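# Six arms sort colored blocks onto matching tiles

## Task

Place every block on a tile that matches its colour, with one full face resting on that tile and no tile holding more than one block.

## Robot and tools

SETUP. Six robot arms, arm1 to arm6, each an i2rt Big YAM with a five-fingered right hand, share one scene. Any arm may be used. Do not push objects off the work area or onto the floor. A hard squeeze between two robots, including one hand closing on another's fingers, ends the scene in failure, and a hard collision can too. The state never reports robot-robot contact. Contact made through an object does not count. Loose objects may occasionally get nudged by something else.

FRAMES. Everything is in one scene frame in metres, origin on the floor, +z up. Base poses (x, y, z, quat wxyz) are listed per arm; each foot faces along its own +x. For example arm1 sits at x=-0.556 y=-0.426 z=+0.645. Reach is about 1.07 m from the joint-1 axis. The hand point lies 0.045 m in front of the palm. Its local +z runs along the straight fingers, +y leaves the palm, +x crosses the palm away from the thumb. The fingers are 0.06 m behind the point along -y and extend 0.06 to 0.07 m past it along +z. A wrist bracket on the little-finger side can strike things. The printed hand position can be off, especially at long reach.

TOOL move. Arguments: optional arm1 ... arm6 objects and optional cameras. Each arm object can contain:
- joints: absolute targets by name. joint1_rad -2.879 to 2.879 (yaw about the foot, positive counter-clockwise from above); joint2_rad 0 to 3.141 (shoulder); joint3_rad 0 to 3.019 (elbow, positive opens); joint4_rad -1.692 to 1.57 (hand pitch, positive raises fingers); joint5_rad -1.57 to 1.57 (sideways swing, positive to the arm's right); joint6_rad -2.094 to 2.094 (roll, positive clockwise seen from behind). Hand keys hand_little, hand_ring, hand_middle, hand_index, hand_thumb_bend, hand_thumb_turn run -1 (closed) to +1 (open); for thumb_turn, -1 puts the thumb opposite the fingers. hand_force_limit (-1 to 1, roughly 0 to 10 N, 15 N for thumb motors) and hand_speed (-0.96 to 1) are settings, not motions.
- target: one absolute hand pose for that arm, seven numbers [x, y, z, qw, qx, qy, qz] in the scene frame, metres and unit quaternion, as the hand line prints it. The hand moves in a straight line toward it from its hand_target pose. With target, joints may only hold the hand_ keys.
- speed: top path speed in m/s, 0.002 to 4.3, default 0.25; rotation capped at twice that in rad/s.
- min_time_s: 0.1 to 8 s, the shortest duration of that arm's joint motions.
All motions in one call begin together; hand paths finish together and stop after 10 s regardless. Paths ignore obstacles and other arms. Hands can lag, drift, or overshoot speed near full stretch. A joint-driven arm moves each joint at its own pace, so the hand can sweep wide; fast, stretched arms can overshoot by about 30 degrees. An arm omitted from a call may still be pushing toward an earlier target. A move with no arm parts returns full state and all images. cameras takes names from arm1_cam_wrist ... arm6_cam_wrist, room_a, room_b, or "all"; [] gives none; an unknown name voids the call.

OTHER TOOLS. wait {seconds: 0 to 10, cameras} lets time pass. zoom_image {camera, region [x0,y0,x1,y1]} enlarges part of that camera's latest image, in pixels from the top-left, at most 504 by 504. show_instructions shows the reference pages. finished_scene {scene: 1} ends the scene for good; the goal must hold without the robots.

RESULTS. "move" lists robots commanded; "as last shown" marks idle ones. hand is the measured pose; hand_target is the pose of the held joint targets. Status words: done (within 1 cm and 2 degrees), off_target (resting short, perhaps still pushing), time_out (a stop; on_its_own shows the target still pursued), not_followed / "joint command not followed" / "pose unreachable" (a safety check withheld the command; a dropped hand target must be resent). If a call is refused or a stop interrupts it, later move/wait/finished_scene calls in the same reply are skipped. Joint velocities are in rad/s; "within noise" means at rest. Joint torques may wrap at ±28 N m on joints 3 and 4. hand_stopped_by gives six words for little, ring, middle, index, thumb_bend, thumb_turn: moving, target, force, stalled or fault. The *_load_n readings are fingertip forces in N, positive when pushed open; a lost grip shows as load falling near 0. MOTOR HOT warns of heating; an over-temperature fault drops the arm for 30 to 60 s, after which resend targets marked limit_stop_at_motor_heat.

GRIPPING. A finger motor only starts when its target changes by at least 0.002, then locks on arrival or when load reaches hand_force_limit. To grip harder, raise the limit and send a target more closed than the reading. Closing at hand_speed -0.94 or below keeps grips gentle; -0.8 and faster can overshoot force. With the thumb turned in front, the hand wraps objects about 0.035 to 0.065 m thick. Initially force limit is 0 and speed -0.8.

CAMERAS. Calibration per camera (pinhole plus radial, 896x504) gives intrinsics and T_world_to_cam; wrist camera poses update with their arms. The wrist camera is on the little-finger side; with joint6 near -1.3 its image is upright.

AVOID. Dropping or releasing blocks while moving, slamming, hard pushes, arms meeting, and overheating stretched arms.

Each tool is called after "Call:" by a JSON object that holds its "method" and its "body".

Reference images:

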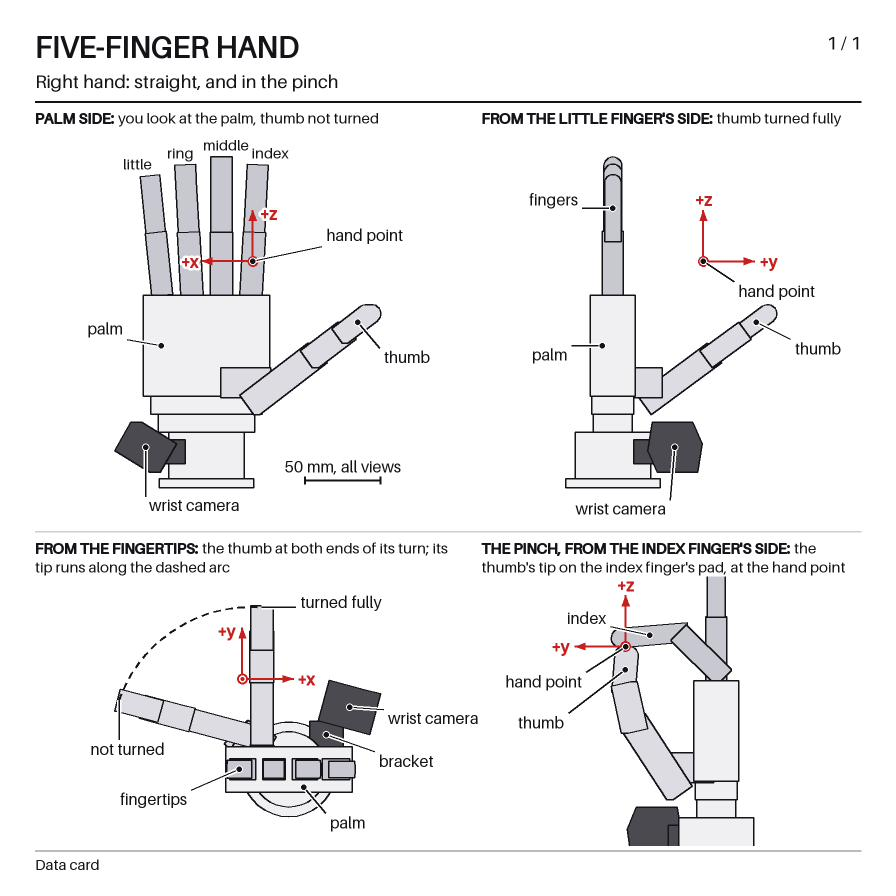

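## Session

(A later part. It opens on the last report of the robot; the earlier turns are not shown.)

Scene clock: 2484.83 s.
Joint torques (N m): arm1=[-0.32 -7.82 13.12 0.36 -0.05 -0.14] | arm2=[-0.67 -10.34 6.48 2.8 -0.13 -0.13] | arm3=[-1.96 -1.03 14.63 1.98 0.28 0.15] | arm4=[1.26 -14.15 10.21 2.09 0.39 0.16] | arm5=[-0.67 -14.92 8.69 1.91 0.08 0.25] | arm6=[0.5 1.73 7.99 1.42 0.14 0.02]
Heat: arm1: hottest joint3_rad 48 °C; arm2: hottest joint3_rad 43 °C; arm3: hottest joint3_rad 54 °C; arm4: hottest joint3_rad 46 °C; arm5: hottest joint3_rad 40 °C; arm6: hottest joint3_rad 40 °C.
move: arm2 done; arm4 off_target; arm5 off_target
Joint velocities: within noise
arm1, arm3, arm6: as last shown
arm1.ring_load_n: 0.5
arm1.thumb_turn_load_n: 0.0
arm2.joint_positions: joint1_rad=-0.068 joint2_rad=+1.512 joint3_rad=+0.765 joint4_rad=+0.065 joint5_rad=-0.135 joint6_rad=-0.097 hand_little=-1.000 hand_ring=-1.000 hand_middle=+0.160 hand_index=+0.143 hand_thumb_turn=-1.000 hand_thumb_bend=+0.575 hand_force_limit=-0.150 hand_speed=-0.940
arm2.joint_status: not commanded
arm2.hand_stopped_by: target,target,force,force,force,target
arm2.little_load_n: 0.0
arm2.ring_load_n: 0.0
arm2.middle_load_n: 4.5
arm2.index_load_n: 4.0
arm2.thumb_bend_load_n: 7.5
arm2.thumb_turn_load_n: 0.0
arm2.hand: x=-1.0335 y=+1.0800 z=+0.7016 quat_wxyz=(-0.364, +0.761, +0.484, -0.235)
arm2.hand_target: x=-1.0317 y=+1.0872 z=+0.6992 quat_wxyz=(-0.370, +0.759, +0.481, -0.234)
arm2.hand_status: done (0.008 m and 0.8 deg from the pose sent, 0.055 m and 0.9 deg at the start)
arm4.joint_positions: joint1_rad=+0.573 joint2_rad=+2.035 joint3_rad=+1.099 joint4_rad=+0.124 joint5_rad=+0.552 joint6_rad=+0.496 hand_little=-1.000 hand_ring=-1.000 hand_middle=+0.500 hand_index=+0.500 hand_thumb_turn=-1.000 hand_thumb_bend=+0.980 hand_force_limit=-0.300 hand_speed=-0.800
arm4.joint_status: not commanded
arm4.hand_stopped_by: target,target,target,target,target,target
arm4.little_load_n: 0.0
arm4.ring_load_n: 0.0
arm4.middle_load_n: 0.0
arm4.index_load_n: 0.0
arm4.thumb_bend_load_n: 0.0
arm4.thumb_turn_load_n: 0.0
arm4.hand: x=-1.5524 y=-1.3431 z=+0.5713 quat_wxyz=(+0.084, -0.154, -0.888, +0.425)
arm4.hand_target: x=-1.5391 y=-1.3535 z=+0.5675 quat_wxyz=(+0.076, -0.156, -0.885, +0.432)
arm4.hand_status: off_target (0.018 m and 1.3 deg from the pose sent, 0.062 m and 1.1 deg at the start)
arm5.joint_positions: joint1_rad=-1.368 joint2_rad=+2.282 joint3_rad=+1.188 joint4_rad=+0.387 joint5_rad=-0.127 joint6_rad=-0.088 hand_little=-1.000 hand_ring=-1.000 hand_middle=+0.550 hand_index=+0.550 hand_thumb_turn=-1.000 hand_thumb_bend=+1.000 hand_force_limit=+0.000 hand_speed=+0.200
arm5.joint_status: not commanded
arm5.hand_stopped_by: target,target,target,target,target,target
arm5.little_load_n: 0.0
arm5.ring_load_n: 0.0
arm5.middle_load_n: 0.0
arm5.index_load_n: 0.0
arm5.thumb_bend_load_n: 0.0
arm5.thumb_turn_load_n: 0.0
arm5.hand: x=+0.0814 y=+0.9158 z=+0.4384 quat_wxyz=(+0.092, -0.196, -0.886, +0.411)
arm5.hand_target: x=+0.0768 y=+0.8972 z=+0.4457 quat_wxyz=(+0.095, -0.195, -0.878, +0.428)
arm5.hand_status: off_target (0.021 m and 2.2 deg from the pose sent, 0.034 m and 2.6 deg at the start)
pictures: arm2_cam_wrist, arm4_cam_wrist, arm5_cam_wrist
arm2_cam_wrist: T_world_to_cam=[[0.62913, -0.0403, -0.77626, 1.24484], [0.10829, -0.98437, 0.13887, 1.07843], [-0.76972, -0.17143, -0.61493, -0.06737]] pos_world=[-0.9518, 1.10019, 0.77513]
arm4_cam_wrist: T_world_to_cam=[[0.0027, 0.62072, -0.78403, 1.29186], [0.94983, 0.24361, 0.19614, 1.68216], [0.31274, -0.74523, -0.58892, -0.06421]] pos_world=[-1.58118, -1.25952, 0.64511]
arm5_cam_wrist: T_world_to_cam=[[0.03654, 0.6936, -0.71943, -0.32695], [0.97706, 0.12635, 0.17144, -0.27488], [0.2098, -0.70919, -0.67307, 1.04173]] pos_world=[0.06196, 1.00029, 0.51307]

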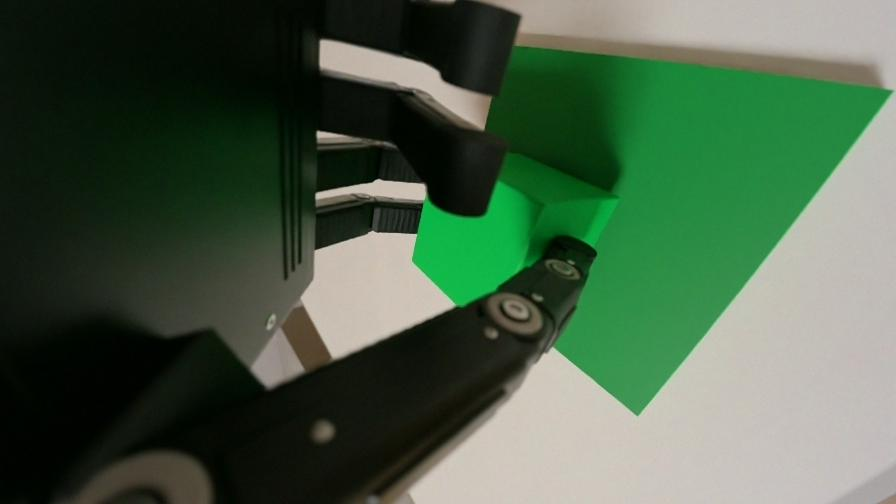

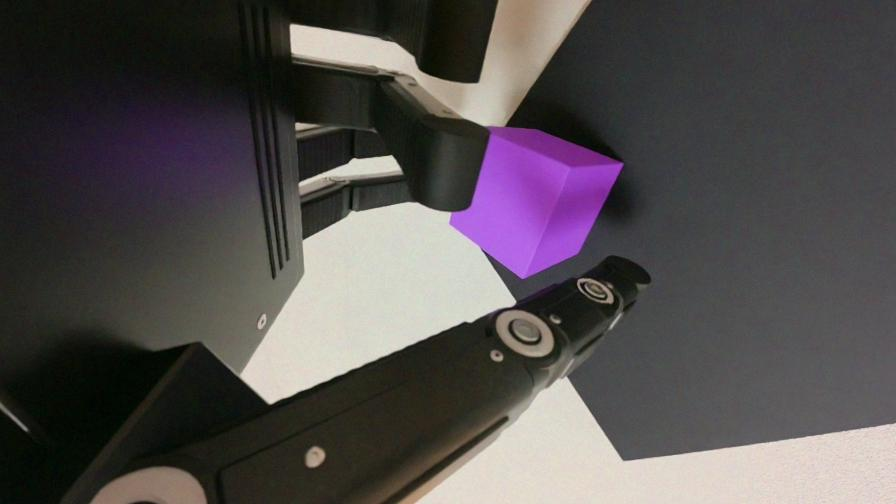

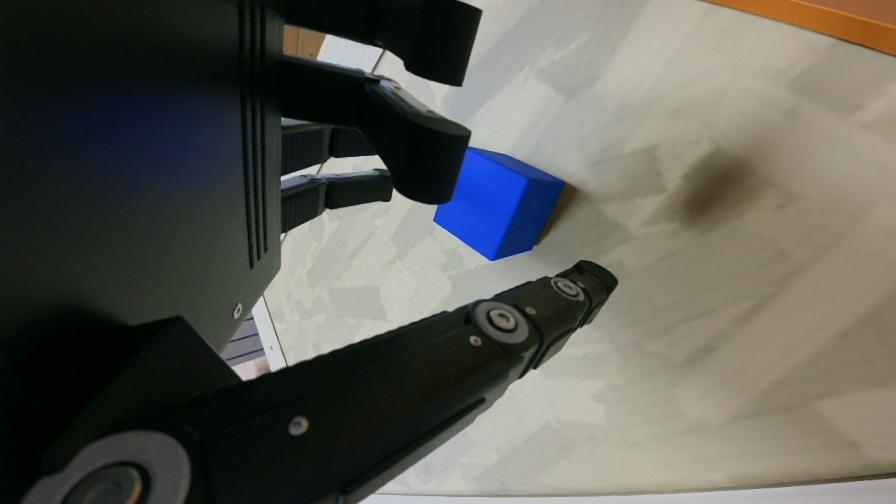

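Call:
{"method": "move", "body": {"arm4": {"target": [-1.538, -1.3562, 0.546, -0.0761, 0.1561, 0.8853, -0.4318], "speed": 0.06}, "arm2": {"target": [-1.031, 1.0868, 0.684, 0.3704, -0.7594, -0.4810, 0.2346], "speed": 0.06}, "arm5": {"target": [0.0764, 0.898, 0.428, -0.0949, 0.1946, 0.8776, -0.4280], "speed": 0.06}, "cameras": ["arm2_cam_wrist", "arm5_cam_wrist", "arm4_cam_wrist"]}}

Scene clock: 2494.73 s.
Joint torques (N m): arm1=[-0.32 -7.88 13.09 0.35 -0.04 -0.14] | arm2=[0.03 -9.93 5.97 2.77 -0.03 -0.21] | arm3=[-2.14 -0.62 14.45 2.02 0.27 0.18] | arm4=[1.14 -14.21 9.74 2.06 0.38 0.19] | arm5=[-0.79 -15.09 8.4 1.94 0.01 0.23] | arm6=[0.67 1.61 8.09 1.47 0.12 0.04]
Heat: arm1: hottest joint3_rad 48 °C; arm2: hottest joint3_rad 43 °C; arm3: hottest joint3_rad 54 °C; arm4: hottest joint3_rad 46 °C; arm5: hottest joint3_rad 40 °C; arm6: hottest joint3_rad 40 °C.
move: arm2 done; arm4 off_target; arm5 off_target
Joint velocities: within noise
arm1, arm3, arm6: as last shown
arm1.ring_load_n: 0.0
arm2.joint_positions: joint1_rad=-0.068 joint2_rad=+1.539 joint3_rad=+0.751 joint4_rad=+0.115 joint5_rad=-0.137 joint6_rad=-0.097 hand_little=-1.000 hand_ring=-1.000 hand_middle=+0.160 hand_index=+0.143 hand_thumb_turn=-1.000 hand_thumb_bend=+0.575 hand_force_limit=-0.150 hand_speed=-0.940
arm2.joint_status: not commanded
arm2.hand_stopped_by: target,target,force,force,force,target
arm2.little_load_n: 0.0
arm2.ring_load_n: 0.0
arm2.middle_load_n: 4.5
arm2.index_load_n: 4.0
arm2.thumb_bend_load_n: 7.0
arm2.thumb_turn_load_n: 0.0
arm2.hand: x=-1.0349 y=+1.0806 z=+0.6904 quat_wxyz=(-0.367, +0.758, +0.483, -0.237)
arm2.hand_target: x=-1.0309 y=+1.0866 z=+0.6842 quat_wxyz=(-0.370, +0.759, +0.481, -0.235)
arm2.hand_status: done (0.010 m and 0.6 deg from the pose sent, 0.019 m and 0.8 deg at the start)
arm4.joint_positions: joint1_rad=+0.573 joint2_rad=+2.086 joint3_rad=+1.111 joint4_rad=+0.163 joint5_rad=+0.553 joint6_rad=+0.496 hand_little=-1.000 hand_ring=-1.000 hand_middle=+0.500 hand_index=+0.500 hand_thumb_turn=-1.000 hand_thumb_bend=+0.980 hand_force_limit=-0.300 hand_speed=-0.800
arm4.joint_status: not commanded
arm4.hand_stopped_by: target,target,target,target,target,target
arm4.little_load_n: 0.0
arm4.ring_load_n: 0.0
arm4.middle_load_n: 0.0
arm4.index_load_n: 0.0
arm4.thumb_bend_load_n: 0.0
arm4.thumb_turn_load_n: 0.0
arm4.hand: x=-1.5514 y=-1.3459 z=+0.5509 quat_wxyz=(+0.084, -0.154, -0.888, +0.425)
arm4.hand_target: x=-1.5382 y=-1.3554 z=+0.5463 quat_wxyz=(+0.076, -0.156, -0.885, +0.432)
arm4.hand_status: off_target (0.018 m and 1.3 deg from the pose sent, 0.032 m and 1.3 deg at the start)
arm5.joint_positions: joint1_rad=-1.368 joint2_rad=+2.321 joint3_rad=+1.198 joint4_rad=+0.417 joint5_rad=-0.127 joint6_rad=-0.088 hand_little=-1.000 hand_ring=-1.000 hand_middle=+0.550 hand_index=+0.550 hand_thumb_turn=-1.000 hand_thumb_bend=+1.000 hand_force_limit=+0.000 hand_speed=+0.200
arm5.joint_status: not commanded
arm5.hand_stopped_by: target,target,target,target,target,target
arm5.little_load_n: 0.5
arm5.ring_load_n: 0.0
arm5.middle_load_n: 0.0
arm5.index_load_n: 0.0
arm5.thumb_bend_load_n: 0.0
arm5.thumb_turn_load_n: 0.0
arm5.hand: x=+0.0814 y=+0.9163 z=+0.4219 quat_wxyz=(+0.092, -0.196, -0.886, +0.411)
arm5.hand_target: x=+0.0767 y=+0.8986 z=+0.4287 quat_wxyz=(+0.095, -0.194, -0.877, +0.428)
arm5.hand_status: off_target (0.020 m and 2.2 deg from the pose sent, 0.021 m and 2.2 deg at the start)
arm6.ring_load_n: -0.5
pictures: arm2_cam_wrist, arm4_cam_wrist, arm5_cam_wrist
arm2_cam_wrist: T_world_to_cam=[[0.62317, -0.03589, -0.78126, 1.22965], [0.11107, -0.98476, 0.13384, 1.08745], [-0.77416, -0.17018, -0.60969, -0.08478]] pos_world=[-0.95269, 1.10059, 0.76345]
arm4_cam_wrist: T_world_to_cam=[[0.00312, 0.6203, -0.78436, 1.27787], [0.94994, 0.24322, 0.19613, 1.68558], [0.31243, -0.7457, -0.58849, -0.08004]] pos_world=[-1.58018, -1.26232, 0.62461]
arm5_cam_wrist: T_world_to_cam=[[0.03603, 0.6929, -0.72014, -0.33822], [0.97717, 0.12657, 0.17067, -0.27196], [0.2094, -0.70984, -0.67251, 1.03138]] pos_world=[0.06196, 1.00089, 0.49647]

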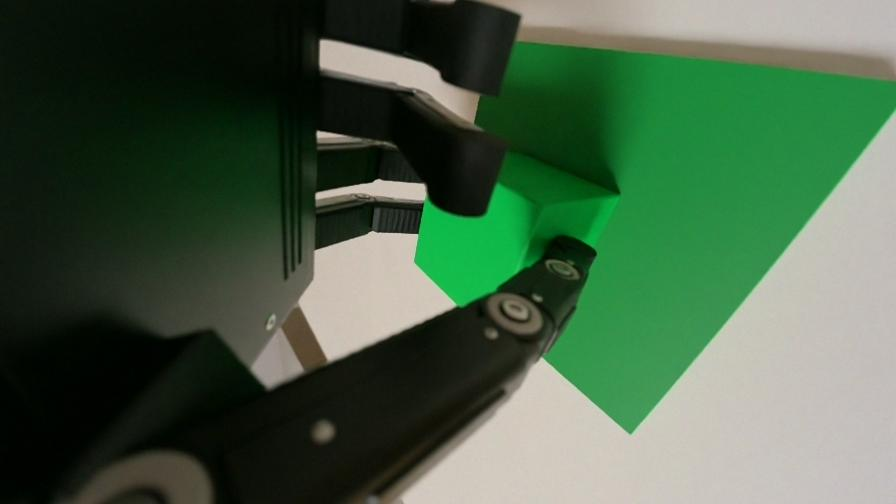

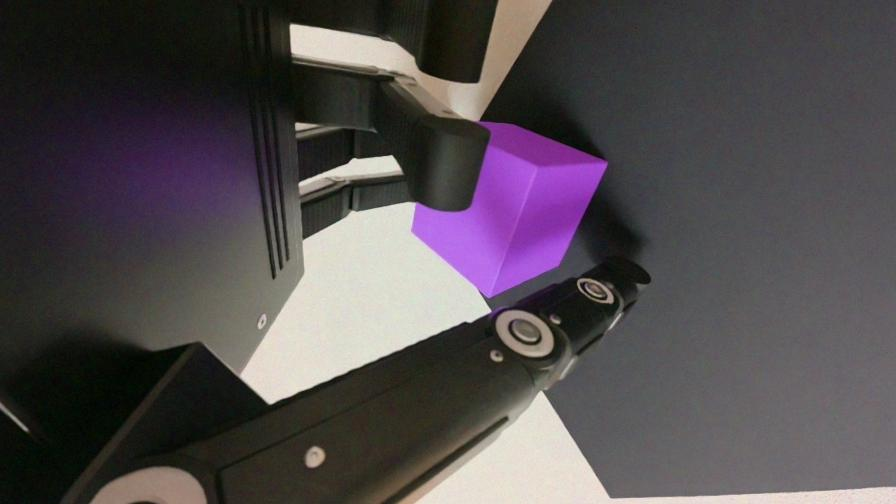

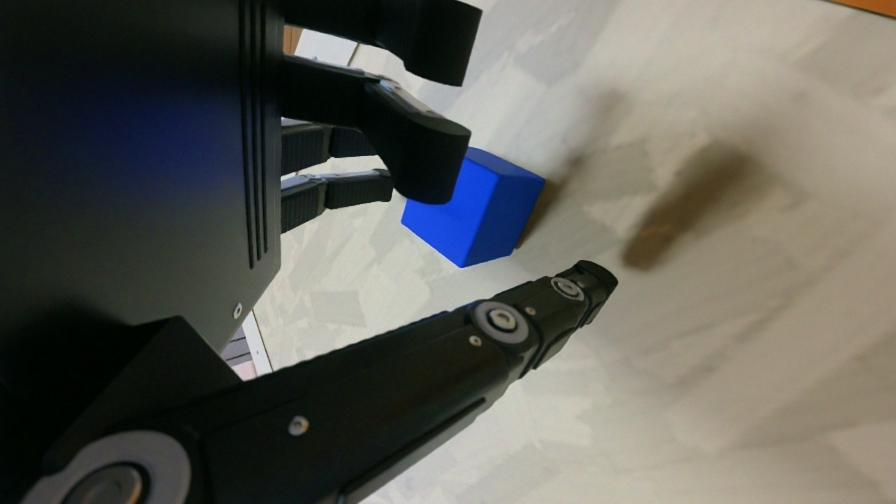

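Call:
{"method": "move", "body": {"arm2": {"target": [-1.031, 1.0868, 0.679, 0.3704, -0.7594, -0.4810, 0.2346], "speed": 0.04}, "arm4": {"joints": {"hand_force_limit": -0.5, "hand_speed": -0.94, "hand_index": 0.145, "hand_middle": 0.145, "hand_thumb_bend": 0.22}}, "arm5": {"joints": {"hand_force_limit": -0.5, "hand_speed": -0.94, "hand_index": 0.09, "hand_middle": 0.09, "hand_thumb_bend": 0.2}}, "cameras": ["arm2_cam_wrist", "arm5_cam_wrist", "arm4_cam_wrist"]}}

Scene clock: 2511.47 s.
Joint torques (N m): arm1=[-0.44 -7.88 13.12 0.36 -0.04 -0.13] | arm2=[-0.38 -9.76 5.56 2.69 -0.1 -0.18] | arm3=[-2.08 -1.2 14.52 2.09 0.29 0.14] | arm4=[0.5 -14.33 9.5 2.04 0.26 0.17] | arm5=[-0.97 -15.03 8.28 1.89 0.03 0.23] | arm6=[0.73 1.85 8.01 1.4 0.14 0.08]
Heat: arm1: hottest joint3_rad 48 °C; arm2: hottest joint3_rad 42 °C; arm3: hottest joint3_rad 54 °C; arm4: hottest joint3_rad 46 °C; arm5: hottest joint3_rad 40 °C; arm6: hottest joint3_rad 40 °C.
move: arm2 off_target; arm4 off_target; arm5 off_target
Joint velocities: within noise
arm1, arm3, arm6: as last shown
arm2.joint_positions: joint1_rad=-0.068 joint2_rad=+1.545 joint3_rad=+0.751 joint4_rad=+0.132 joint5_rad=-0.137 joint6_rad=-0.097 hand_little=-1.000 hand_ring=-1.000 hand_middle=+0.160 hand_index=+0.143 hand_thumb_turn=-1.000 hand_thumb_bend=+0.575 hand_force_limit=-0.150 hand_speed=-0.940
arm2.joint_status: not commanded
arm2.hand_stopped_by: target,target,force,force,force,target
arm2.little_load_n: 0.0
arm2.ring_load_n: 0.0
arm2.middle_load_n: 4.5
arm2.index_load_n: 3.5
arm2.thumb_bend_load_n: 7.0
arm2.thumb_turn_load_n: 0.0
arm2.hand: x=-1.0375 y=+1.0824 z=+0.6906 quat_wxyz=(-0.372, +0.756, +0.482, -0.239)
arm2.hand_target: x=-1.0309 y=+1.0865 z=+0.6793 quat_wxyz=(-0.370, +0.759, +0.481, -0.235)
arm2.hand_status: off_target (0.014 m and 0.7 deg from the pose sent, 0.014 m and 0.5 deg at the start)
arm4.joint_positions: joint1_rad=+0.573 joint2_rad=+2.086 joint3_rad=+1.115 joint4_rad=+0.165 joint5_rad=+0.556 joint6_rad=+0.497 hand_little=-1.000 hand_ring=-1.000 hand_middle=+0.146 hand_index=+0.146 hand_thumb_turn=-1.000 hand_thumb_bend=+0.433 hand_force_limit=-0.500 hand_speed=-0.940
arm4.joint_status: hand_thumb_bend off_target (ended at +0.433, target +0.220); the others done
arm4.hand_stopped_by: target,target,target,target,force,target
arm4.little_load_n: 0.0
arm4.ring_load_n: 0.0
arm4.middle_load_n: 3.5
arm4.index_load_n: 0.0
arm4.thumb_bend_load_n: 3.5
arm4.thumb_turn_load_n: 0.5
arm4.hand: x=-1.5509 y=-1.3486 z=+0.5529 quat_wxyz=(+0.084, -0.156, -0.886, +0.428)
arm4.hand_target: x=-1.5382 y=-1.3554 z=+0.5463 quat_wxyz=(+0.076, -0.156, -0.885, +0.432)
arm4.hand_status: not commanded
arm5.joint_positions: joint1_rad=-1.368 joint2_rad=+2.321 joint3_rad=+1.200 joint4_rad=+0.420 joint5_rad=-0.127 joint6_rad=-0.088 hand_little=-1.000 hand_ring=-1.000 hand_middle=+0.090 hand_index=+0.090 hand_thumb_turn=-1.000 hand_thumb_bend=+0.382 hand_force_limit=-0.500 hand_speed=-0.940
arm5.joint_status: hand_thumb_bend off_target (ended at +0.382, target +0.200); the others done
arm5.hand_stopped_by: target,target,target,target,force,target
arm5.little_load_n: 0.0
arm5.ring_load_n: 0.0
arm5.middle_load_n: 4.0
arm5.index_load_n: 0.0
arm5.thumb_bend_load_n: 3.5
arm5.thumb_turn_load_n: 1.0
arm5.hand: x=+0.0805 y=+0.9149 z=+0.4230 quat_wxyz=(+0.093, -0.195, -0.885, +0.413)
arm5.hand_target: x=+0.0767 y=+0.8985 z=+0.4288 quat_wxyz=(+0.095, -0.194, -0.877, +0.428)
arm5.hand_status: not commanded
arm6.ring_load_n: 0.0
pictures: arm2_cam_wrist, arm4_cam_wrist, arm5_cam_wrist
arm2_cam_wrist: T_world_to_cam=[[0.6155, -0.03056, -0.78755, 1.22195], [0.11246, -0.98562, 0.12614, 1.09715], [-0.78007, -0.16621, -0.60321, -0.10126]] pos_world=[-0.95449, 1.10189, 0.76286]
arm4_cam_wrist: T_world_to_cam=[[0.0054, 0.61479, -0.78867, 1.27964], [0.95027, 0.24244, 0.19549, 1.68511], [0.31139, -0.7505, -0.58291, -0.09228]] pos_world=[-1.57948, -1.2645, 0.62601]
arm5_cam_wrist: T_world_to_cam=[[0.03396, 0.6899, -0.72311, -0.33226], [0.97764, 0.12731, 0.16737, -0.2704], [0.20753, -0.71262, -0.67015, 1.033]] pos_world=[0.06126, 0.99979, 0.49726]

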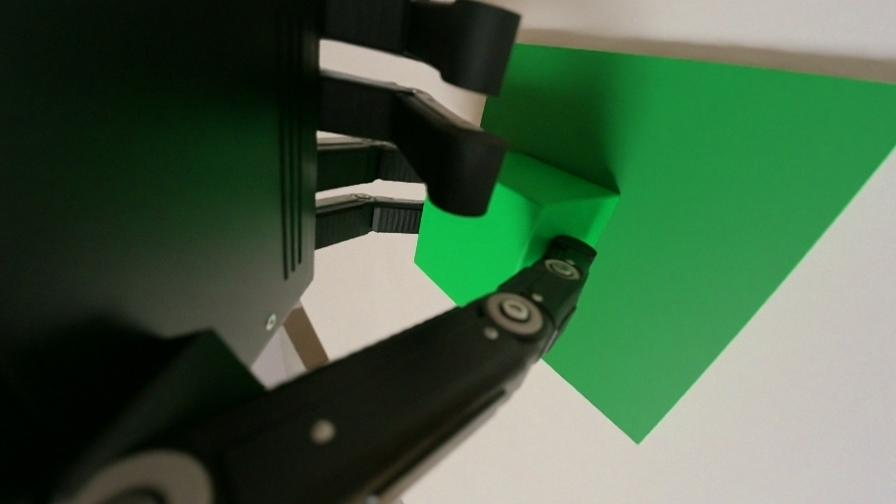

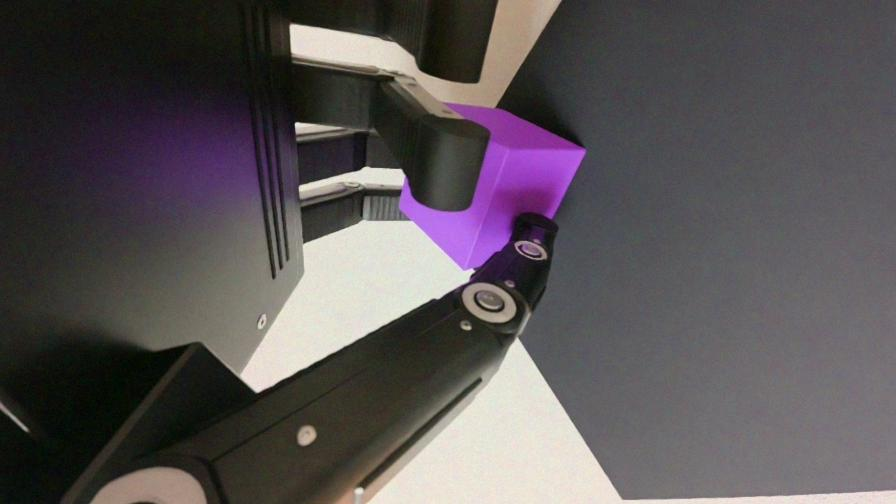

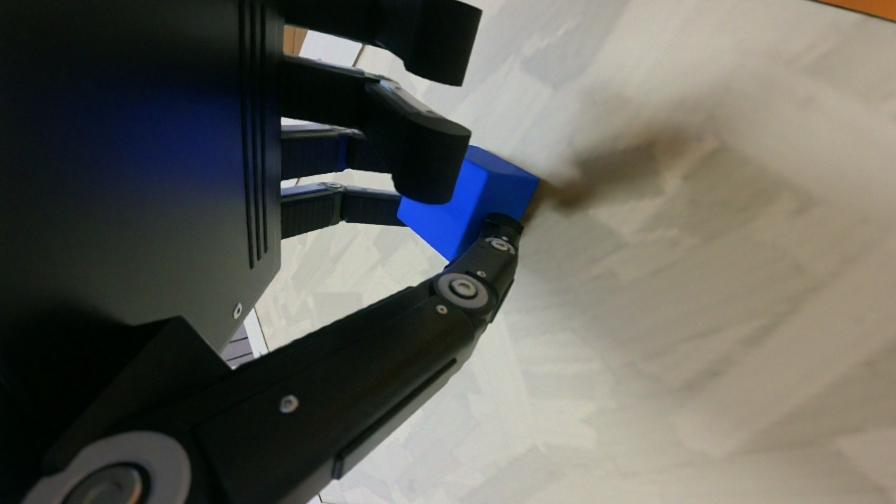

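Call:
{"method": "move", "body": {"arm2": {"joints": {"hand_speed": -0.8, "hand_thumb_bend": 0.98, "hand_index": 0.5, "hand_middle": 0.5}}, "arm4": {"joints": {"hand_force_limit": -0.15, "hand_index": 0.085, "hand_middle": 0.115, "hand_thumb_bend": 0.34}}, "arm5": {"joints": {"hand_force_limit": -0.15, "hand_index": 0.03, "hand_middle": 0.06, "hand_thumb_bend": 0.29}}, "cameras": ["arm2_cam_wrist"]}}

Scene clock: 2522.20 s.
Joint torques (N m): arm1=[-0.38 -7.88 13.14 0.39 -0.04 -0.13] | arm2=[-0.38 -10.52 5.65 2.58 -0.06 -0.12] | arm3=[-1.49 -1.38 14.57 2.09 0.25 0.12] | arm4=[0.44 -14.68 9.48 2.02 0.26 0.19] | arm5=[-0.67 -15.09 8.2 1.81 0.02 0.25] | arm6=[0.73 1.2 8.02 1.46 0.13 0.05]
Heat: arm1: hottest joint3_rad 48 °C; arm2: hottest joint3_rad 41 °C; arm3: hottest joint3_rad 54 °C; arm4: hottest joint3_rad 45 °C; arm5: hottest joint3_rad 39 °C; arm6: hottest joint3_rad 40 °C.
move: arm2 done; arm4 off_target; arm5 off_target
Joint velocities: within noise
arm1, arm3, arm6: as last shown
arm2.joint_positions: joint1_rad=-0.068 joint2_rad=+1.547 joint3_rad=+0.750 joint4_rad=+0.135 joint5_rad=-0.137 joint6_rad=-0.097 hand_little=-1.000 hand_ring=-1.000 hand_middle=+0.500 hand_index=+0.500 hand_thumb_turn=-1.000 hand_thumb_bend=+0.980 hand_force_limit=-0.150 hand_speed=-0.800
arm2.joint_status: all done
arm2.hand_stopped_by: target,target,target,target,target,target
arm2.little_load_n: 0.0
arm2.ring_load_n: 0.0
arm2.middle_load_n: 0.0
arm2.index_load_n: 0.0
arm2.thumb_bend_load_n: 0.0
arm2.thumb_turn_load_n: 0.0
arm2.hand: x=-1.0370 y=+1.0821 z=+0.6891 quat_wxyz=(-0.372, +0.756, +0.483, -0.239)
arm2.hand_target: x=-1.0308 y=+1.0865 z=+0.6793 quat_wxyz=(-0.370, +0.759, +0.481, -0.235)
arm2.hand_status: not commanded
arm4.joint_positions: joint1_rad=+0.573 joint2_rad=+2.086 joint3_rad=+1.115 joint4_rad=+0.165 joint5_rad=+0.556 joint6_rad=+0.497 hand_little=-1.000 hand_ring=-1.000 hand_middle=+0.143 hand_index=+0.120 hand_thumb_turn=-1.000 hand_thumb_bend=+0.429 hand_force_limit=-0.150 hand_speed=-0.940
arm4.joint_status: hand_middle off_target (ended at +0.143, target +0.115); hand_index off_target (ended at +0.120, target +0.085); hand_thumb_bend off_target (ended at +0.429, target +0.340); the others done
arm4.hand_stopped_by: target,target,force,force,force,target
arm4.little_load_n: 0.0
arm4.ring_load_n: 0.0
arm4.middle_load_n: 4.0
arm4.index_load_n: 4.5
arm4.thumb_bend_load_n: 8.0
arm4.thumb_turn_load_n: 0.0
arm4.hand: x=-1.5509 y=-1.3486 z=+0.5529 quat_wxyz=(+0.084, -0.156, -0.886, +0.428)
arm4.hand_target: x=-1.5383 y=-1.3554 z=+0.5463 quat_wxyz=(+0.076, -0.156, -0.885, +0.432)
arm4.hand_status: not commanded
arm5.joint_positions: joint1_rad=-1.368 joint2_rad=+2.321 joint3_rad=+1.200 joint4_rad=+0.420 joint5_rad=-0.127 joint6_rad=-0.088 hand_little=-1.000 hand_ring=-1.000 hand_middle=+0.087 hand_index=+0.063 hand_thumb_turn=-1.000 hand_thumb_bend=+0.372 hand_force_limit=-0.150 hand_speed=-0.940
arm5.joint_status: hand_middle off_target (ended at +0.087, target +0.060); hand_index off_target (ended at +0.063, target +0.030); hand_thumb_bend off_target (ended at +0.372, target +0.290); the others done
arm5.hand_stopped_by: target,target,force,force,force,target
arm5.little_load_n: 0.0
arm5.ring_load_n: 0.0
arm5.middle_load_n: 4.5
arm5.index_load_n: 5.0
arm5.thumb_bend_load_n: 6.5
arm5.thumb_turn_load_n: 0.0
arm5.hand: x=+0.0804 y=+0.9148 z=+0.4231 quat_wxyz=(+0.093, -0.195, -0.884, +0.413)
arm5.hand_target: x=+0.0767 y=+0.8985 z=+0.4288 quat_wxyz=(+0.095, -0.194, -0.877, +0.428)
arm5.hand_status: not commanded
arm2_cam_wrist: T_world_to_cam=[[0.61625, -0.0311, -0.78694, 1.22149], [0.11227, -0.98555, 0.12686, 1.09619], [-0.77951, -0.16653, -0.60385, -0.10056]] pos_world=[-0.95419, 1.10159, 0.76146]

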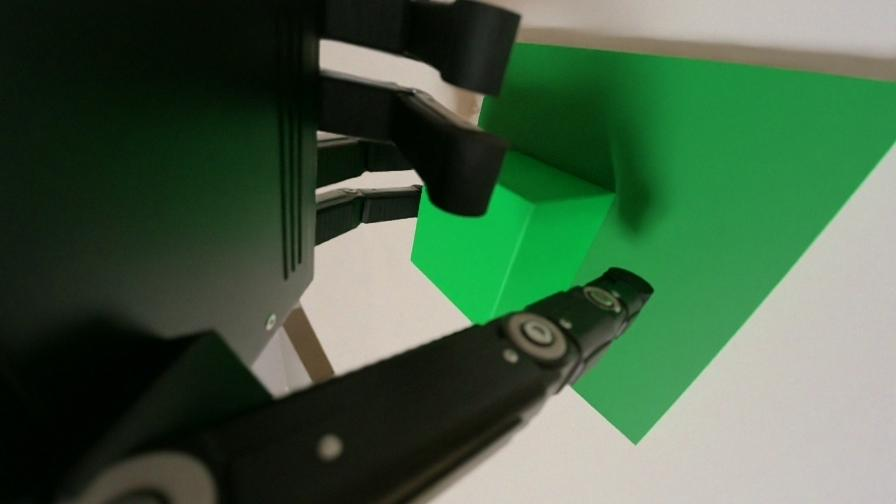

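Call:
{"method": "move", "body": {"arm2": {"target": [-1.031, 1.0868, 0.81, 0.3704, -0.7594, -0.4810, 0.2346], "speed": 0.1}, "arm4": {"target": [-1.538, -1.3562, 0.71, -0.0761, 0.1561, 0.8853, -0.4318], "speed": 0.11}, "arm5": {"target": [0.0764, 0.898, 0.60, -0.0949, 0.1946, 0.8776, -0.4280], "speed": 0.11}, "cameras": ["arm2_cam_wrist", "arm4_cam_wrist", "arm5_cam_wrist"]}}

Scene clock: 2533.13 s.
Joint torques (N m): arm1=[-0.38 -7.88 13.12 0.39 -0.04 -0.14] | arm2=[-0.79 -10.87 11.49 1.01 -0.1 -0.1] | arm3=[-1.61 -0.97 14.67 2 0.25 0.15] | arm4=[1.03 -16.44 12.86 0.92 0.27 0.17] | arm5=[-1.32 -17.32 9.25 1.1 -0.08 0.2] | arm6=[0.62 2.08 8.05 1.63 0.13 0.1]
Heat: arm1: hottest joint3_rad 48 °C; arm2: hottest joint3_rad 42 °C; arm3: hottest joint3_rad 54 °C; arm4: hottest joint3_rad 45 °C; arm5: hottest joint3_rad 39 °C; arm6: hottest joint3_rad 40 °C.
move: arm2 off_target; arm4 off_target; arm5 off_target
Joint velocities: within noise
arm1: as last shown
arm2.joint_positions: joint1_rad=-0.069 joint2_rad=+1.328 joint3_rad=+0.868 joint4_rad=-0.237 joint5_rad=-0.137 joint6_rad=-0.097 hand_little=-1.000 hand_ring=-1.000 hand_middle=+0.500 hand_index=+0.500 hand_thumb_turn=-1.000 hand_thumb_bend=+0.980 hand_force_limit=-0.150 hand_speed=-0.800
arm2.joint_status: not commanded
arm2.hand_stopped_by: target,target,target,target,target,target
arm2.little_load_n: 0.0
arm2.ring_load_n: 0.0
arm2.middle_load_n: 0.0
arm2.index_load_n: 0.0
arm2.thumb_bend_load_n: 0.0
arm2.thumb_turn_load_n: 0.0
arm2.hand: x=-1.0238 y=+1.0732 z=+0.7910 quat_wxyz=(-0.357, +0.764, +0.485, -0.233)
arm2.hand_target: x=-1.0304 y=+1.0864 z=+0.8100 quat_wxyz=(-0.371, +0.759, +0.481, -0.234)
arm2.hand_status: off_target (0.024 m and 1.7 deg from the pose sent, 0.121 m and 0.6 deg at the start)
arm3.joint_positions: joint1_rad=+0.812 joint2_rad=+0.797 joint3_rad=+1.356 joint4_rad=-1.193 joint5_rad=+0.386 joint6_rad=+0.315 hand_little=-1.000 hand_ring=-1.000 hand_middle=+0.550 hand_index=+0.550 hand_thumb_turn=-1.000 hand_thumb_bend=+1.000 hand_force_limit=-0.300 hand_speed=-0.800
arm3.joint_status: not commanded
arm3.hand_stopped_by: target,target,target,target,target,target
arm3.little_load_n: 0.5
arm3.ring_load_n: 0.0
arm3.middle_load_n: 0.0
arm3.index_load_n: 0.0
arm3.thumb_bend_load_n: -0.5
arm3.thumb_turn_load_n: 0.0
arm3.hand: x=+0.4667 y=-0.3662 z=+1.0918 quat_wxyz=(-0.468, +0.876, +0.092, -0.075)
arm3.hand_target: x=+0.4701 y=-0.3645 z=+1.1127 quat_wxyz=(-0.480, +0.870, +0.075, -0.084)
arm3.hand_status: not commanded
arm4.joint_positions: joint1_rad=+0.573 joint2_rad=+1.810 joint3_rad=+1.155 joint4_rad=-0.187 joint5_rad=+0.555 joint6_rad=+0.498 hand_little=-1.000 hand_ring=-1.000 hand_middle=+0.143 hand_index=+0.120 hand_thumb_turn=-1.000 hand_thumb_bend=+0.429 hand_force_limit=-0.150 hand_speed=-0.940
arm4.joint_status: not commanded
arm4.hand_stopped_by: target,target,force,force,force,target
arm4.little_load_n: 0.0
arm4.ring_load_n: 0.0
arm4.middle_load_n: 4.0
arm4.index_load_n: 4.5
arm4.thumb_bend_load_n: 8.0
arm4.thumb_turn_load_n: 0.0
arm4.hand: x=-1.5536 y=-1.3404 z=+0.6861 quat_wxyz=(+0.092, -0.152, -0.893, +0.414)
arm4.hand_target: x=-1.5384 y=-1.3552 z=+0.7105 quat_wxyz=(+0.076, -0.156, -0.885, +0.432)
arm4.hand_status: off_target (0.033 m and 2.9 deg from the pose sent, 0.158 m and 1.0 deg at the start)
arm5.joint_positions: joint1_rad=-1.368 joint2_rad=+1.994 joint3_rad=+1.183 joint4_rad=+0.105 joint5_rad=-0.127 joint6_rad=-0.088 hand_little=-1.000 hand_ring=-1.000 hand_middle=+0.087 hand_index=+0.063 hand_thumb_turn=-1.000 hand_thumb_bend=+0.372 hand_force_limit=-0.150 hand_speed=-0.940
arm5.joint_status: not commanded
arm5.hand_stopped_by: target,target,force,force,force,target
arm5.little_load_n: 0.0
arm5.ring_load_n: 0.0
arm5.middle_load_n: 4.5
arm5.index_load_n: 5.0
arm5.thumb_bend_load_n: 6.0
arm5.thumb_turn_load_n: 0.0
arm5.hand: x=+0.0796 y=+0.9088 z=+0.5762 quat_wxyz=(+0.092, -0.196, -0.885, +0.411)
arm5.hand_target: x=+0.0765 y=+0.8984 z=+0.5999 quat_wxyz=(+0.095, -0.195, -0.878, +0.428)
arm5.hand_status: off_target (0.026 m and 2.1 deg from the pose sent, 0.178 m and 1.9 deg at the start)
arm6.joint_positions: joint1_rad=-0.575 joint2_rad=+0.633 joint3_rad=+1.451 joint4_rad=-1.393 joint5_rad=+0.289 joint6_rad=-0.969 hand_little=+1.000 hand_ring=+1.000 hand_middle=+1.000 hand_index=+1.000 hand_thumb_turn=+1.000 hand_thumb_bend=+1.000 hand_force_limit=+0.000 hand_speed=-0.800
arm6.joint_status: not commanded
arm6.hand_stopped_by: target,target,target,target,target,target
arm6.little_load_n: -0.5
arm6.ring_load_n: 0.0
arm6.middle_load_n: -0.5
arm6.index_load_n: 0.0
arm6.thumb_bend_load_n: 0.0
arm6.thumb_turn_load_n: 0.5
arm6.hand: x=+1.9912 y=-0.4232 z=+1.1129 quat_wxyz=(-0.237, +0.868, +0.084, +0.428)
arm6.hand_target: x=+1.9904 y=-0.4241 z=+1.1190 quat_wxyz=(-0.242, +0.865, +0.083, +0.432)
arm6.hand_status: not commanded
arm2_cam_wrist: T_world_to_cam=[[0.63845, -0.04713, -0.76822, 1.31845], [0.10709, -0.98298, 0.1493, 1.04724], [-0.76218, -0.17758, -0.62253, 0.01431]] pos_world=[-0.943, 1.09409, 0.86542]
arm4_cam_wrist: T_world_to_cam=[[-0.00355, 0.64071, -0.76777, 1.38619], [0.95261, 0.2357, 0.19229, 1.65652], [0.30416, -0.73071, -0.61119, 0.02713]] pos_world=[-1.58136, -1.25876, 0.76233]
arm5_cam_wrist: T_world_to_cam=[[0.03588, 0.69266, -0.72037, -0.22145], [0.97721, 0.12658, 0.17039, -0.29542], [0.20921, -0.71007, -0.67234, 1.13032]] pos_world=[0.06016, 0.99339, 0.65077]

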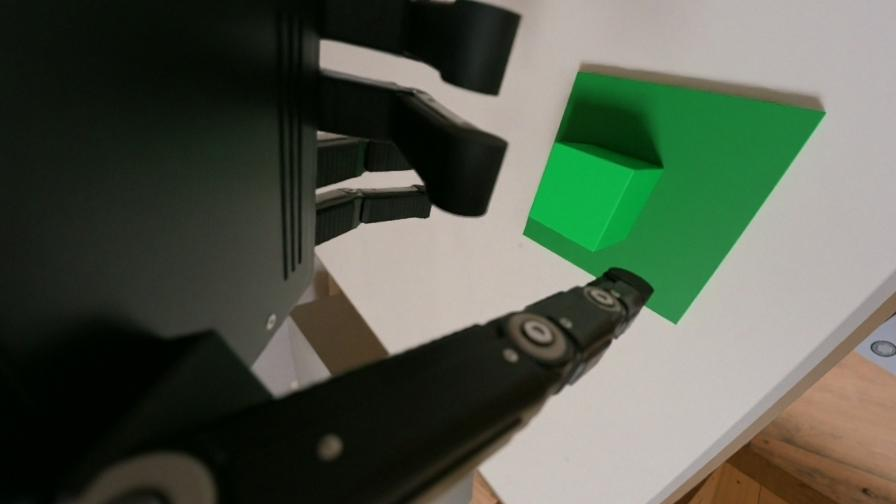

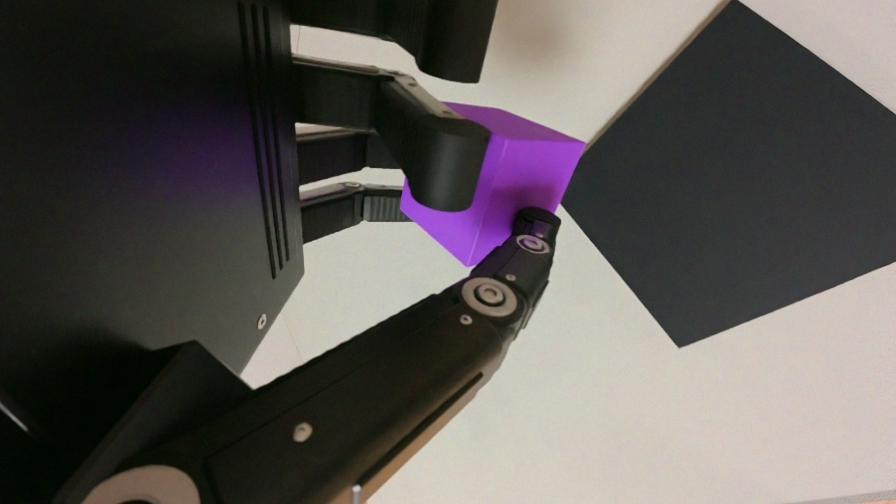

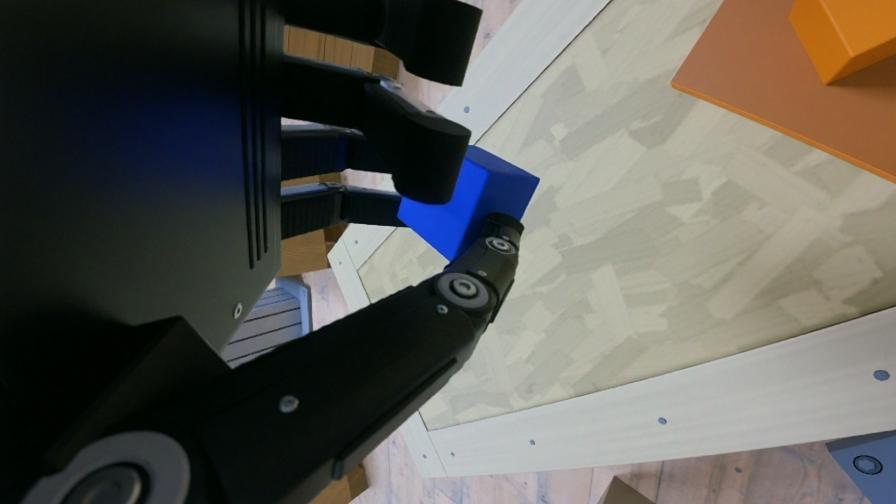

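Call:
{"method": "zoom_image", "body": {"camera": "arm2_cam_wrist", "region": [510, 60, 690, 270]}}

Call:
{"method": "move", "body": {"arm4": {"joints": {"joint2_rad": 1.2, "joint3_rad": 1.2, "joint4_rad": -0.738, "joint5_rad": 0, "joint6_rad": 0}, "min_time_s": 4.5}, "arm5": {"joints": {"joint2_rad": 1.2, "joint3_rad": 1.2, "joint4_rad": -0.738, "joint5_rad": 0, "joint6_rad": 0}, "min_time_s": 5}}}

Scaled by 2.400 from the camera's image (finer frame: 1280x720).

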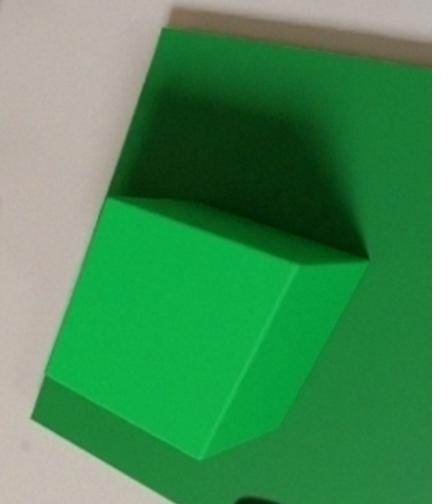

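Scene clock: 2549.73 s.
Joint torques (N m): arm1=[-0.38 -7.82 13.11 0.38 -0.04 -0.13] | arm2=[-0.15 -10.17 11.47 1.17 -0.14 -0.17] | arm3=[-2.14 -1.14 14.56 2 0.3 0.15] | arm4=[1.03 -9.29 15.66 1.24 -0.1 -0.05] | arm5=[-1.26 -8.64 12.38 1.1 0.12 0.25] | arm6=[0.5 1.61 8.09 1.48 0.15 0.07]
Heat: arm1: hottest joint3_rad 48 °C; arm2: hottest joint3_rad 43 °C; arm3: hottest joint3_rad 54 °C; arm4: hottest joint3_rad 47 °C; arm5: hottest joint3_rad 40 °C; arm6: hottest joint3_rad 40 °C.
move: arm4 done; arm5 done
Joint velocities: within noise
arm1, arm2, arm3, arm6: as last shown
arm2.middle_load_n: -0.5
arm3.little_load_n: 0.0
arm3.thumb_bend_load_n: 0.0
arm4.joint_positions: joint1_rad=+0.573 joint2_rad=+1.212 joint3_rad=+1.155 joint4_rad=-0.731 joint5_rad=+0.002 joint6_rad=+0.012 hand_little=-1.000 hand_ring=-1.000 hand_middle=+0.143 hand_index=+0.120 hand_thumb_turn=-1.000 hand_thumb_bend=+0.429 hand_force_limit=-0.150 hand_speed=-0.940
arm4.joint_status: all done
arm4.hand_stopped_by: target,target,force,force,force,target
arm4.little_load_n: 0.0
arm4.ring_load_n: 0.5
arm4.middle_load_n: 4.0
arm4.index_load_n: 5.0
arm4.thumb_bend_load_n: 8.0
arm4.thumb_turn_load_n: 0.0
arm4.hand: x=-1.5263 y=-1.1721 z=+0.9186 quat_wxyz=(-0.070, +0.166, -0.912, +0.368)
arm4.hand_target: x=-1.5182 y=-1.1766 z=+0.9467 quat_wxyz=(-0.075, +0.176, -0.900, +0.391)
arm4.hand_status: not commanded
arm5.joint_positions: joint1_rad=-1.368 joint2_rad=+1.218 joint3_rad=+1.183 joint4_rad=-0.733 joint5_rad=-0.003 joint6_rad=-0.012 hand_little=-1.000 hand_ring=-1.000 hand_middle=+0.087 hand_index=+0.063 hand_thumb_turn=-1.000 hand_thumb_bend=+0.372 hand_force_limit=-0.150 hand_speed=-0.940
arm5.joint_status: all done
arm5.hand_stopped_by: target,target,force,force,force,target
arm5.little_load_n: 0.0
arm5.ring_load_n: 0.0
arm5.middle_load_n: 4.5
arm5.index_load_n: 4.5
arm5.thumb_bend_load_n: 6.5
arm5.thumb_turn_load_n: 0.0
arm5.hand: x=+0.1656 y=+1.0622 z=+0.8902 quat_wxyz=(+0.123, -0.258, -0.883, +0.372)
arm5.hand_target: x=+0.1670 y=+1.0608 z=+0.9068 quat_wxyz=(+0.125, -0.261, -0.876, +0.385)
arm5.hand_status: not commanded
arm6.little_load_n: 0.0
arm6.middle_load_n: 0.0
arm6.thumb_turn_load_n: 0.0
pictures: none

Call:
{"method": "move", "body": {"arm2": {"joints": {"joint2_rad": 1.0, "joint3_rad": 1.2, "joint4_rad": -0.85}, "min_time_s": 5}, "arm4": {"joints": {"joint1_rad": -2.25}, "min_time_s": 8}, "arm5": {"joints": {"joint1_rad": 0.05}, "min_time_s": 7}, "cameras": ["arm4_cam_wrist", "arm5_cam_wrist"]}}

Call:
{"method": "zoom_image", "body": {"camera": "arm4_cam_wrist", "region": [392, 0, 896, 400]}}

Call:
{"method": "zoom_image", "body": {"camera": "arm5_cam_wrist", "region": [392, 0, 896, 400]}}

Scene clock: 2595.80 s.
Joint torques (N m): arm1=[-0.38 -8 13.14 0.38 -0.04 -0.13] | arm2=[-0.44 -7.3 12.57 0.92 -0.11 -0.17] | arm3=[-1.9 -1.32 14.74 1.99 0.27 0.15] | arm4=[-0.85 -8.41 15.64 1.4 -0.06 -0.01] | arm5=[-0.5 -9 12.37 0.99 0.06 0.25] | arm6=[0.44 1.44 8.03 1.42 0.15 0.04]
Heat: arm1: hottest joint3_rad 48 °C; arm2: hottest joint3_rad 47 °C; arm3: hottest joint3_rad 54 °C; arm4: hottest joint3_rad 52 °C; arm5: hottest joint3_rad 42 °C; arm6: hottest joint3_rad 41 °C.
move: arm2 done; arm4 done; arm5 done
Joint velocities: within noise
arm1.joint_positions: joint1_rad=-0.995 joint2_rad=+1.207 joint3_rad=+1.149 joint4_rad=-0.728 joint5_rad=-0.423 joint6_rad=-0.343 hand_little=-1.000 hand_ring=-1.000 hand_middle=+0.500 hand_index=+0.500 hand_thumb_turn=-1.000 hand_thumb_bend=+0.950 hand_force_limit=-0.100 hand_speed=-0.800
arm1.joint_status: not commanded
arm1.hand_stopped_by: target,target,target,target,target,target
arm1.little_load_n: 0.0
arm1.ring_load_n: 0.5
arm1.middle_load_n: 0.0
arm1.index_load_n: 0.0
arm1.thumb_bend_load_n: 0.0
arm1.thumb_turn_load_n: 0.0
arm1.hand: x=-0.2263 y=-0.0999 z=+0.9146 quat_wxyz=(-0.420, +0.881, -0.204, +0.077)
arm1.hand_target: x=-0.2170 y=-0.0979 z=+0.9428 quat_wxyz=(-0.435, +0.874, -0.195, +0.096)
arm1.hand_status: not commanded
arm2.joint_positions: joint1_rad=-0.069 joint2_rad=+1.003 joint3_rad=+1.154 joint4_rad=-0.835 joint5_rad=-0.138 joint6_rad=-0.097 hand_little=-1.000 hand_ring=-1.000 hand_middle=+0.500 hand_index=+0.500 hand_thumb_turn=-1.000 hand_thumb_bend=+0.980 hand_force_limit=-0.150 hand_speed=-0.800
arm2.joint_status: all done
arm2.hand_stopped_by: target,target,target,target,target,target
arm2.little_load_n: 0.0
arm2.ring_load_n: 0.0
arm2.middle_load_n: 0.0
arm2.index_load_n: 0.0
arm2.thumb_bend_load_n: 0.0
arm2.thumb_turn_load_n: 0.5
arm2.hand: x=-0.9558 y=+1.0253 z=+0.9920 quat_wxyz=(-0.363, +0.761, +0.484, -0.235)
arm2.hand_target: x=-0.9553 y=+1.0320 z=+1.0157 quat_wxyz=(-0.379, +0.755, +0.479, -0.238)
arm2.hand_status: not commanded
arm3, arm6: as last shown
arm4.joint_positions: joint1_rad=-2.239 joint2_rad=+1.212 joint3_rad=+1.155 joint4_rad=-0.731 joint5_rad=+0.000 joint6_rad=+0.011 hand_little=-1.000 hand_ring=-1.000 hand_middle=+0.143 hand_index=+0.120 hand_thumb_turn=-1.000 hand_thumb_bend=+0.429 hand_force_limit=-0.150 hand_speed=-0.940
arm4.joint_status: all done
arm4.hand_stopped_by: target,target,force,force,force,target
arm4.little_load_n: 0.0
arm4.ring_load_n: 0.0
arm4.middle_load_n: 4.5
arm4.index_load_n: 4.5
arm4.thumb_bend_load_n: 8.0
arm4.thumb_turn_load_n: 0.0
arm4.hand: x=-2.0632 y=-0.3881 z=+0.9322 quat_wxyz=(+0.364, -0.867, -0.312, +0.134)
arm4.hand_target: x=-2.0632 y=-0.3788 z=+0.9605 quat_wxyz=(+0.387, -0.858, -0.309, +0.138)
arm4.hand_status: not commanded
arm5.joint_positions: joint1_rad=+0.041 joint2_rad=+1.218 joint3_rad=+1.183 joint4_rad=-0.733 joint5_rad=-0.002 joint6_rad=-0.012 hand_little=-1.000 hand_ring=-1.000 hand_middle=+0.087 hand_index=+0.063 hand_thumb_turn=-1.000 hand_thumb_bend=+0.372 hand_force_limit=-0.150 hand_speed=-0.940
arm5.joint_status: all done
arm5.hand_stopped_by: target,target,force,force,force,target
arm5.little_load_n: 0.0
arm5.ring_load_n: 0.0
arm5.middle_load_n: 5.0
arm5.index_load_n: 5.0
arm5.thumb_bend_load_n: 6.0
arm5.thumb_turn_load_n: 0.0
arm5.hand: x=+0.7883 y=+1.1732 z=+0.8818 quat_wxyz=(-0.150, +0.374, -0.844, +0.353)
arm5.hand_target: x=+0.7919 y=+1.1764 z=+0.8983 quat_wxyz=(-0.158, +0.370, -0.840, +0.364)
arm5.hand_status: not commanded
arm4_cam_wrist: T_world_to_cam=[[0.56924, -0.38266, -0.72769, 1.71036], [-0.27615, -0.92266, 0.26916, -1.18618], [-0.77441, 0.04774, -0.63088, -0.87637]] pos_world=[-1.97984, -0.39812, 1.011]
arm5_cam_wrist: T_world_to_cam=[[-0.69675, 0.27707, -0.66165, 0.80345], [0.18637, 0.96064, 0.20602, -1.46006], [0.69268, 0.02024, -0.72096, 0.18022]] pos_world=[0.70707, 1.17633, 0.96233]

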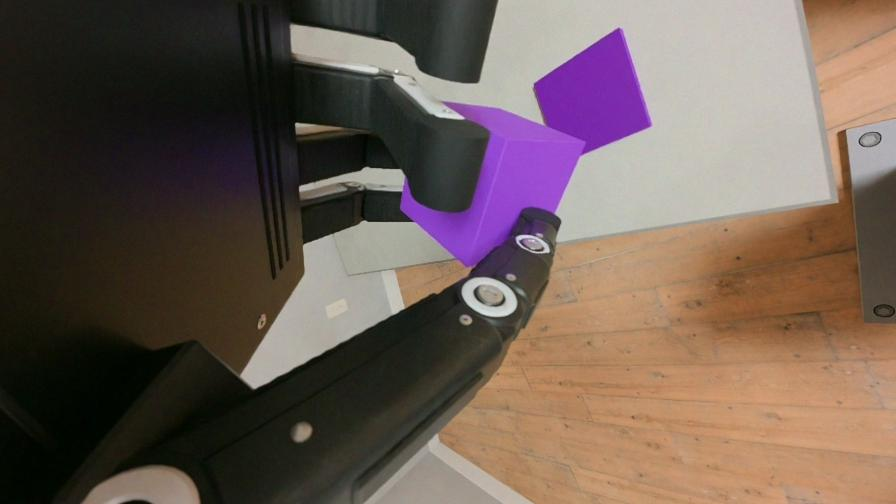

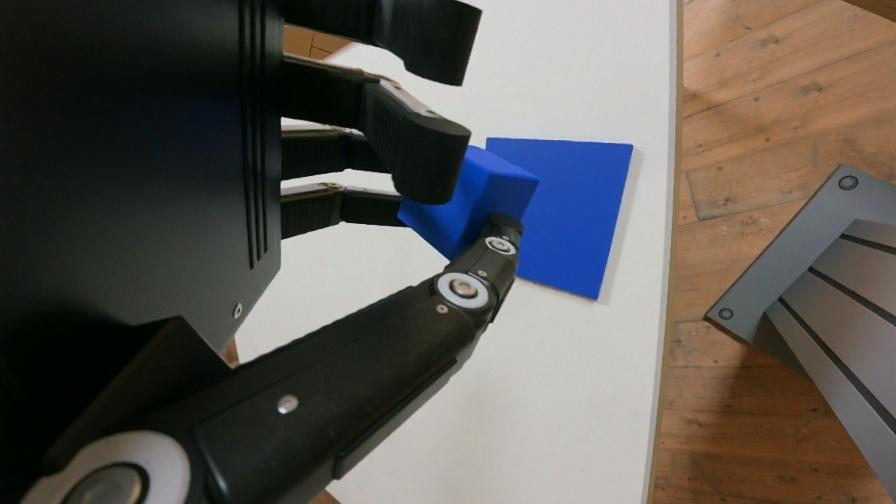

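Scaled by 1.000.

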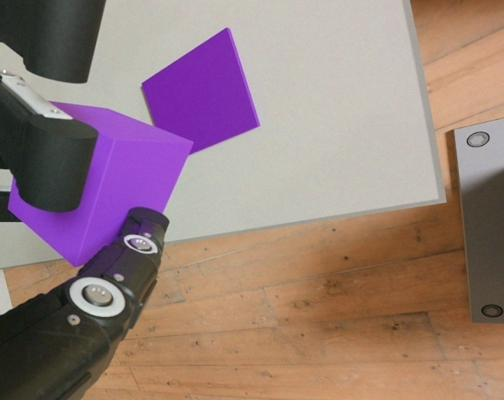

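Scaled by 1.000.

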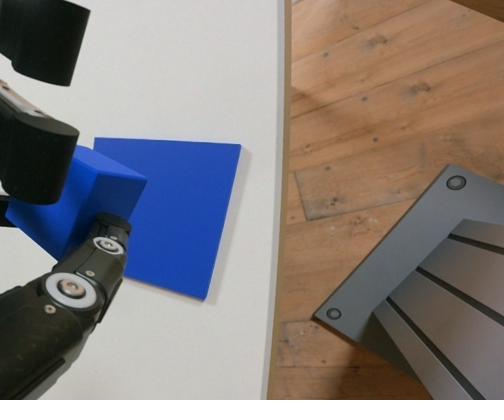

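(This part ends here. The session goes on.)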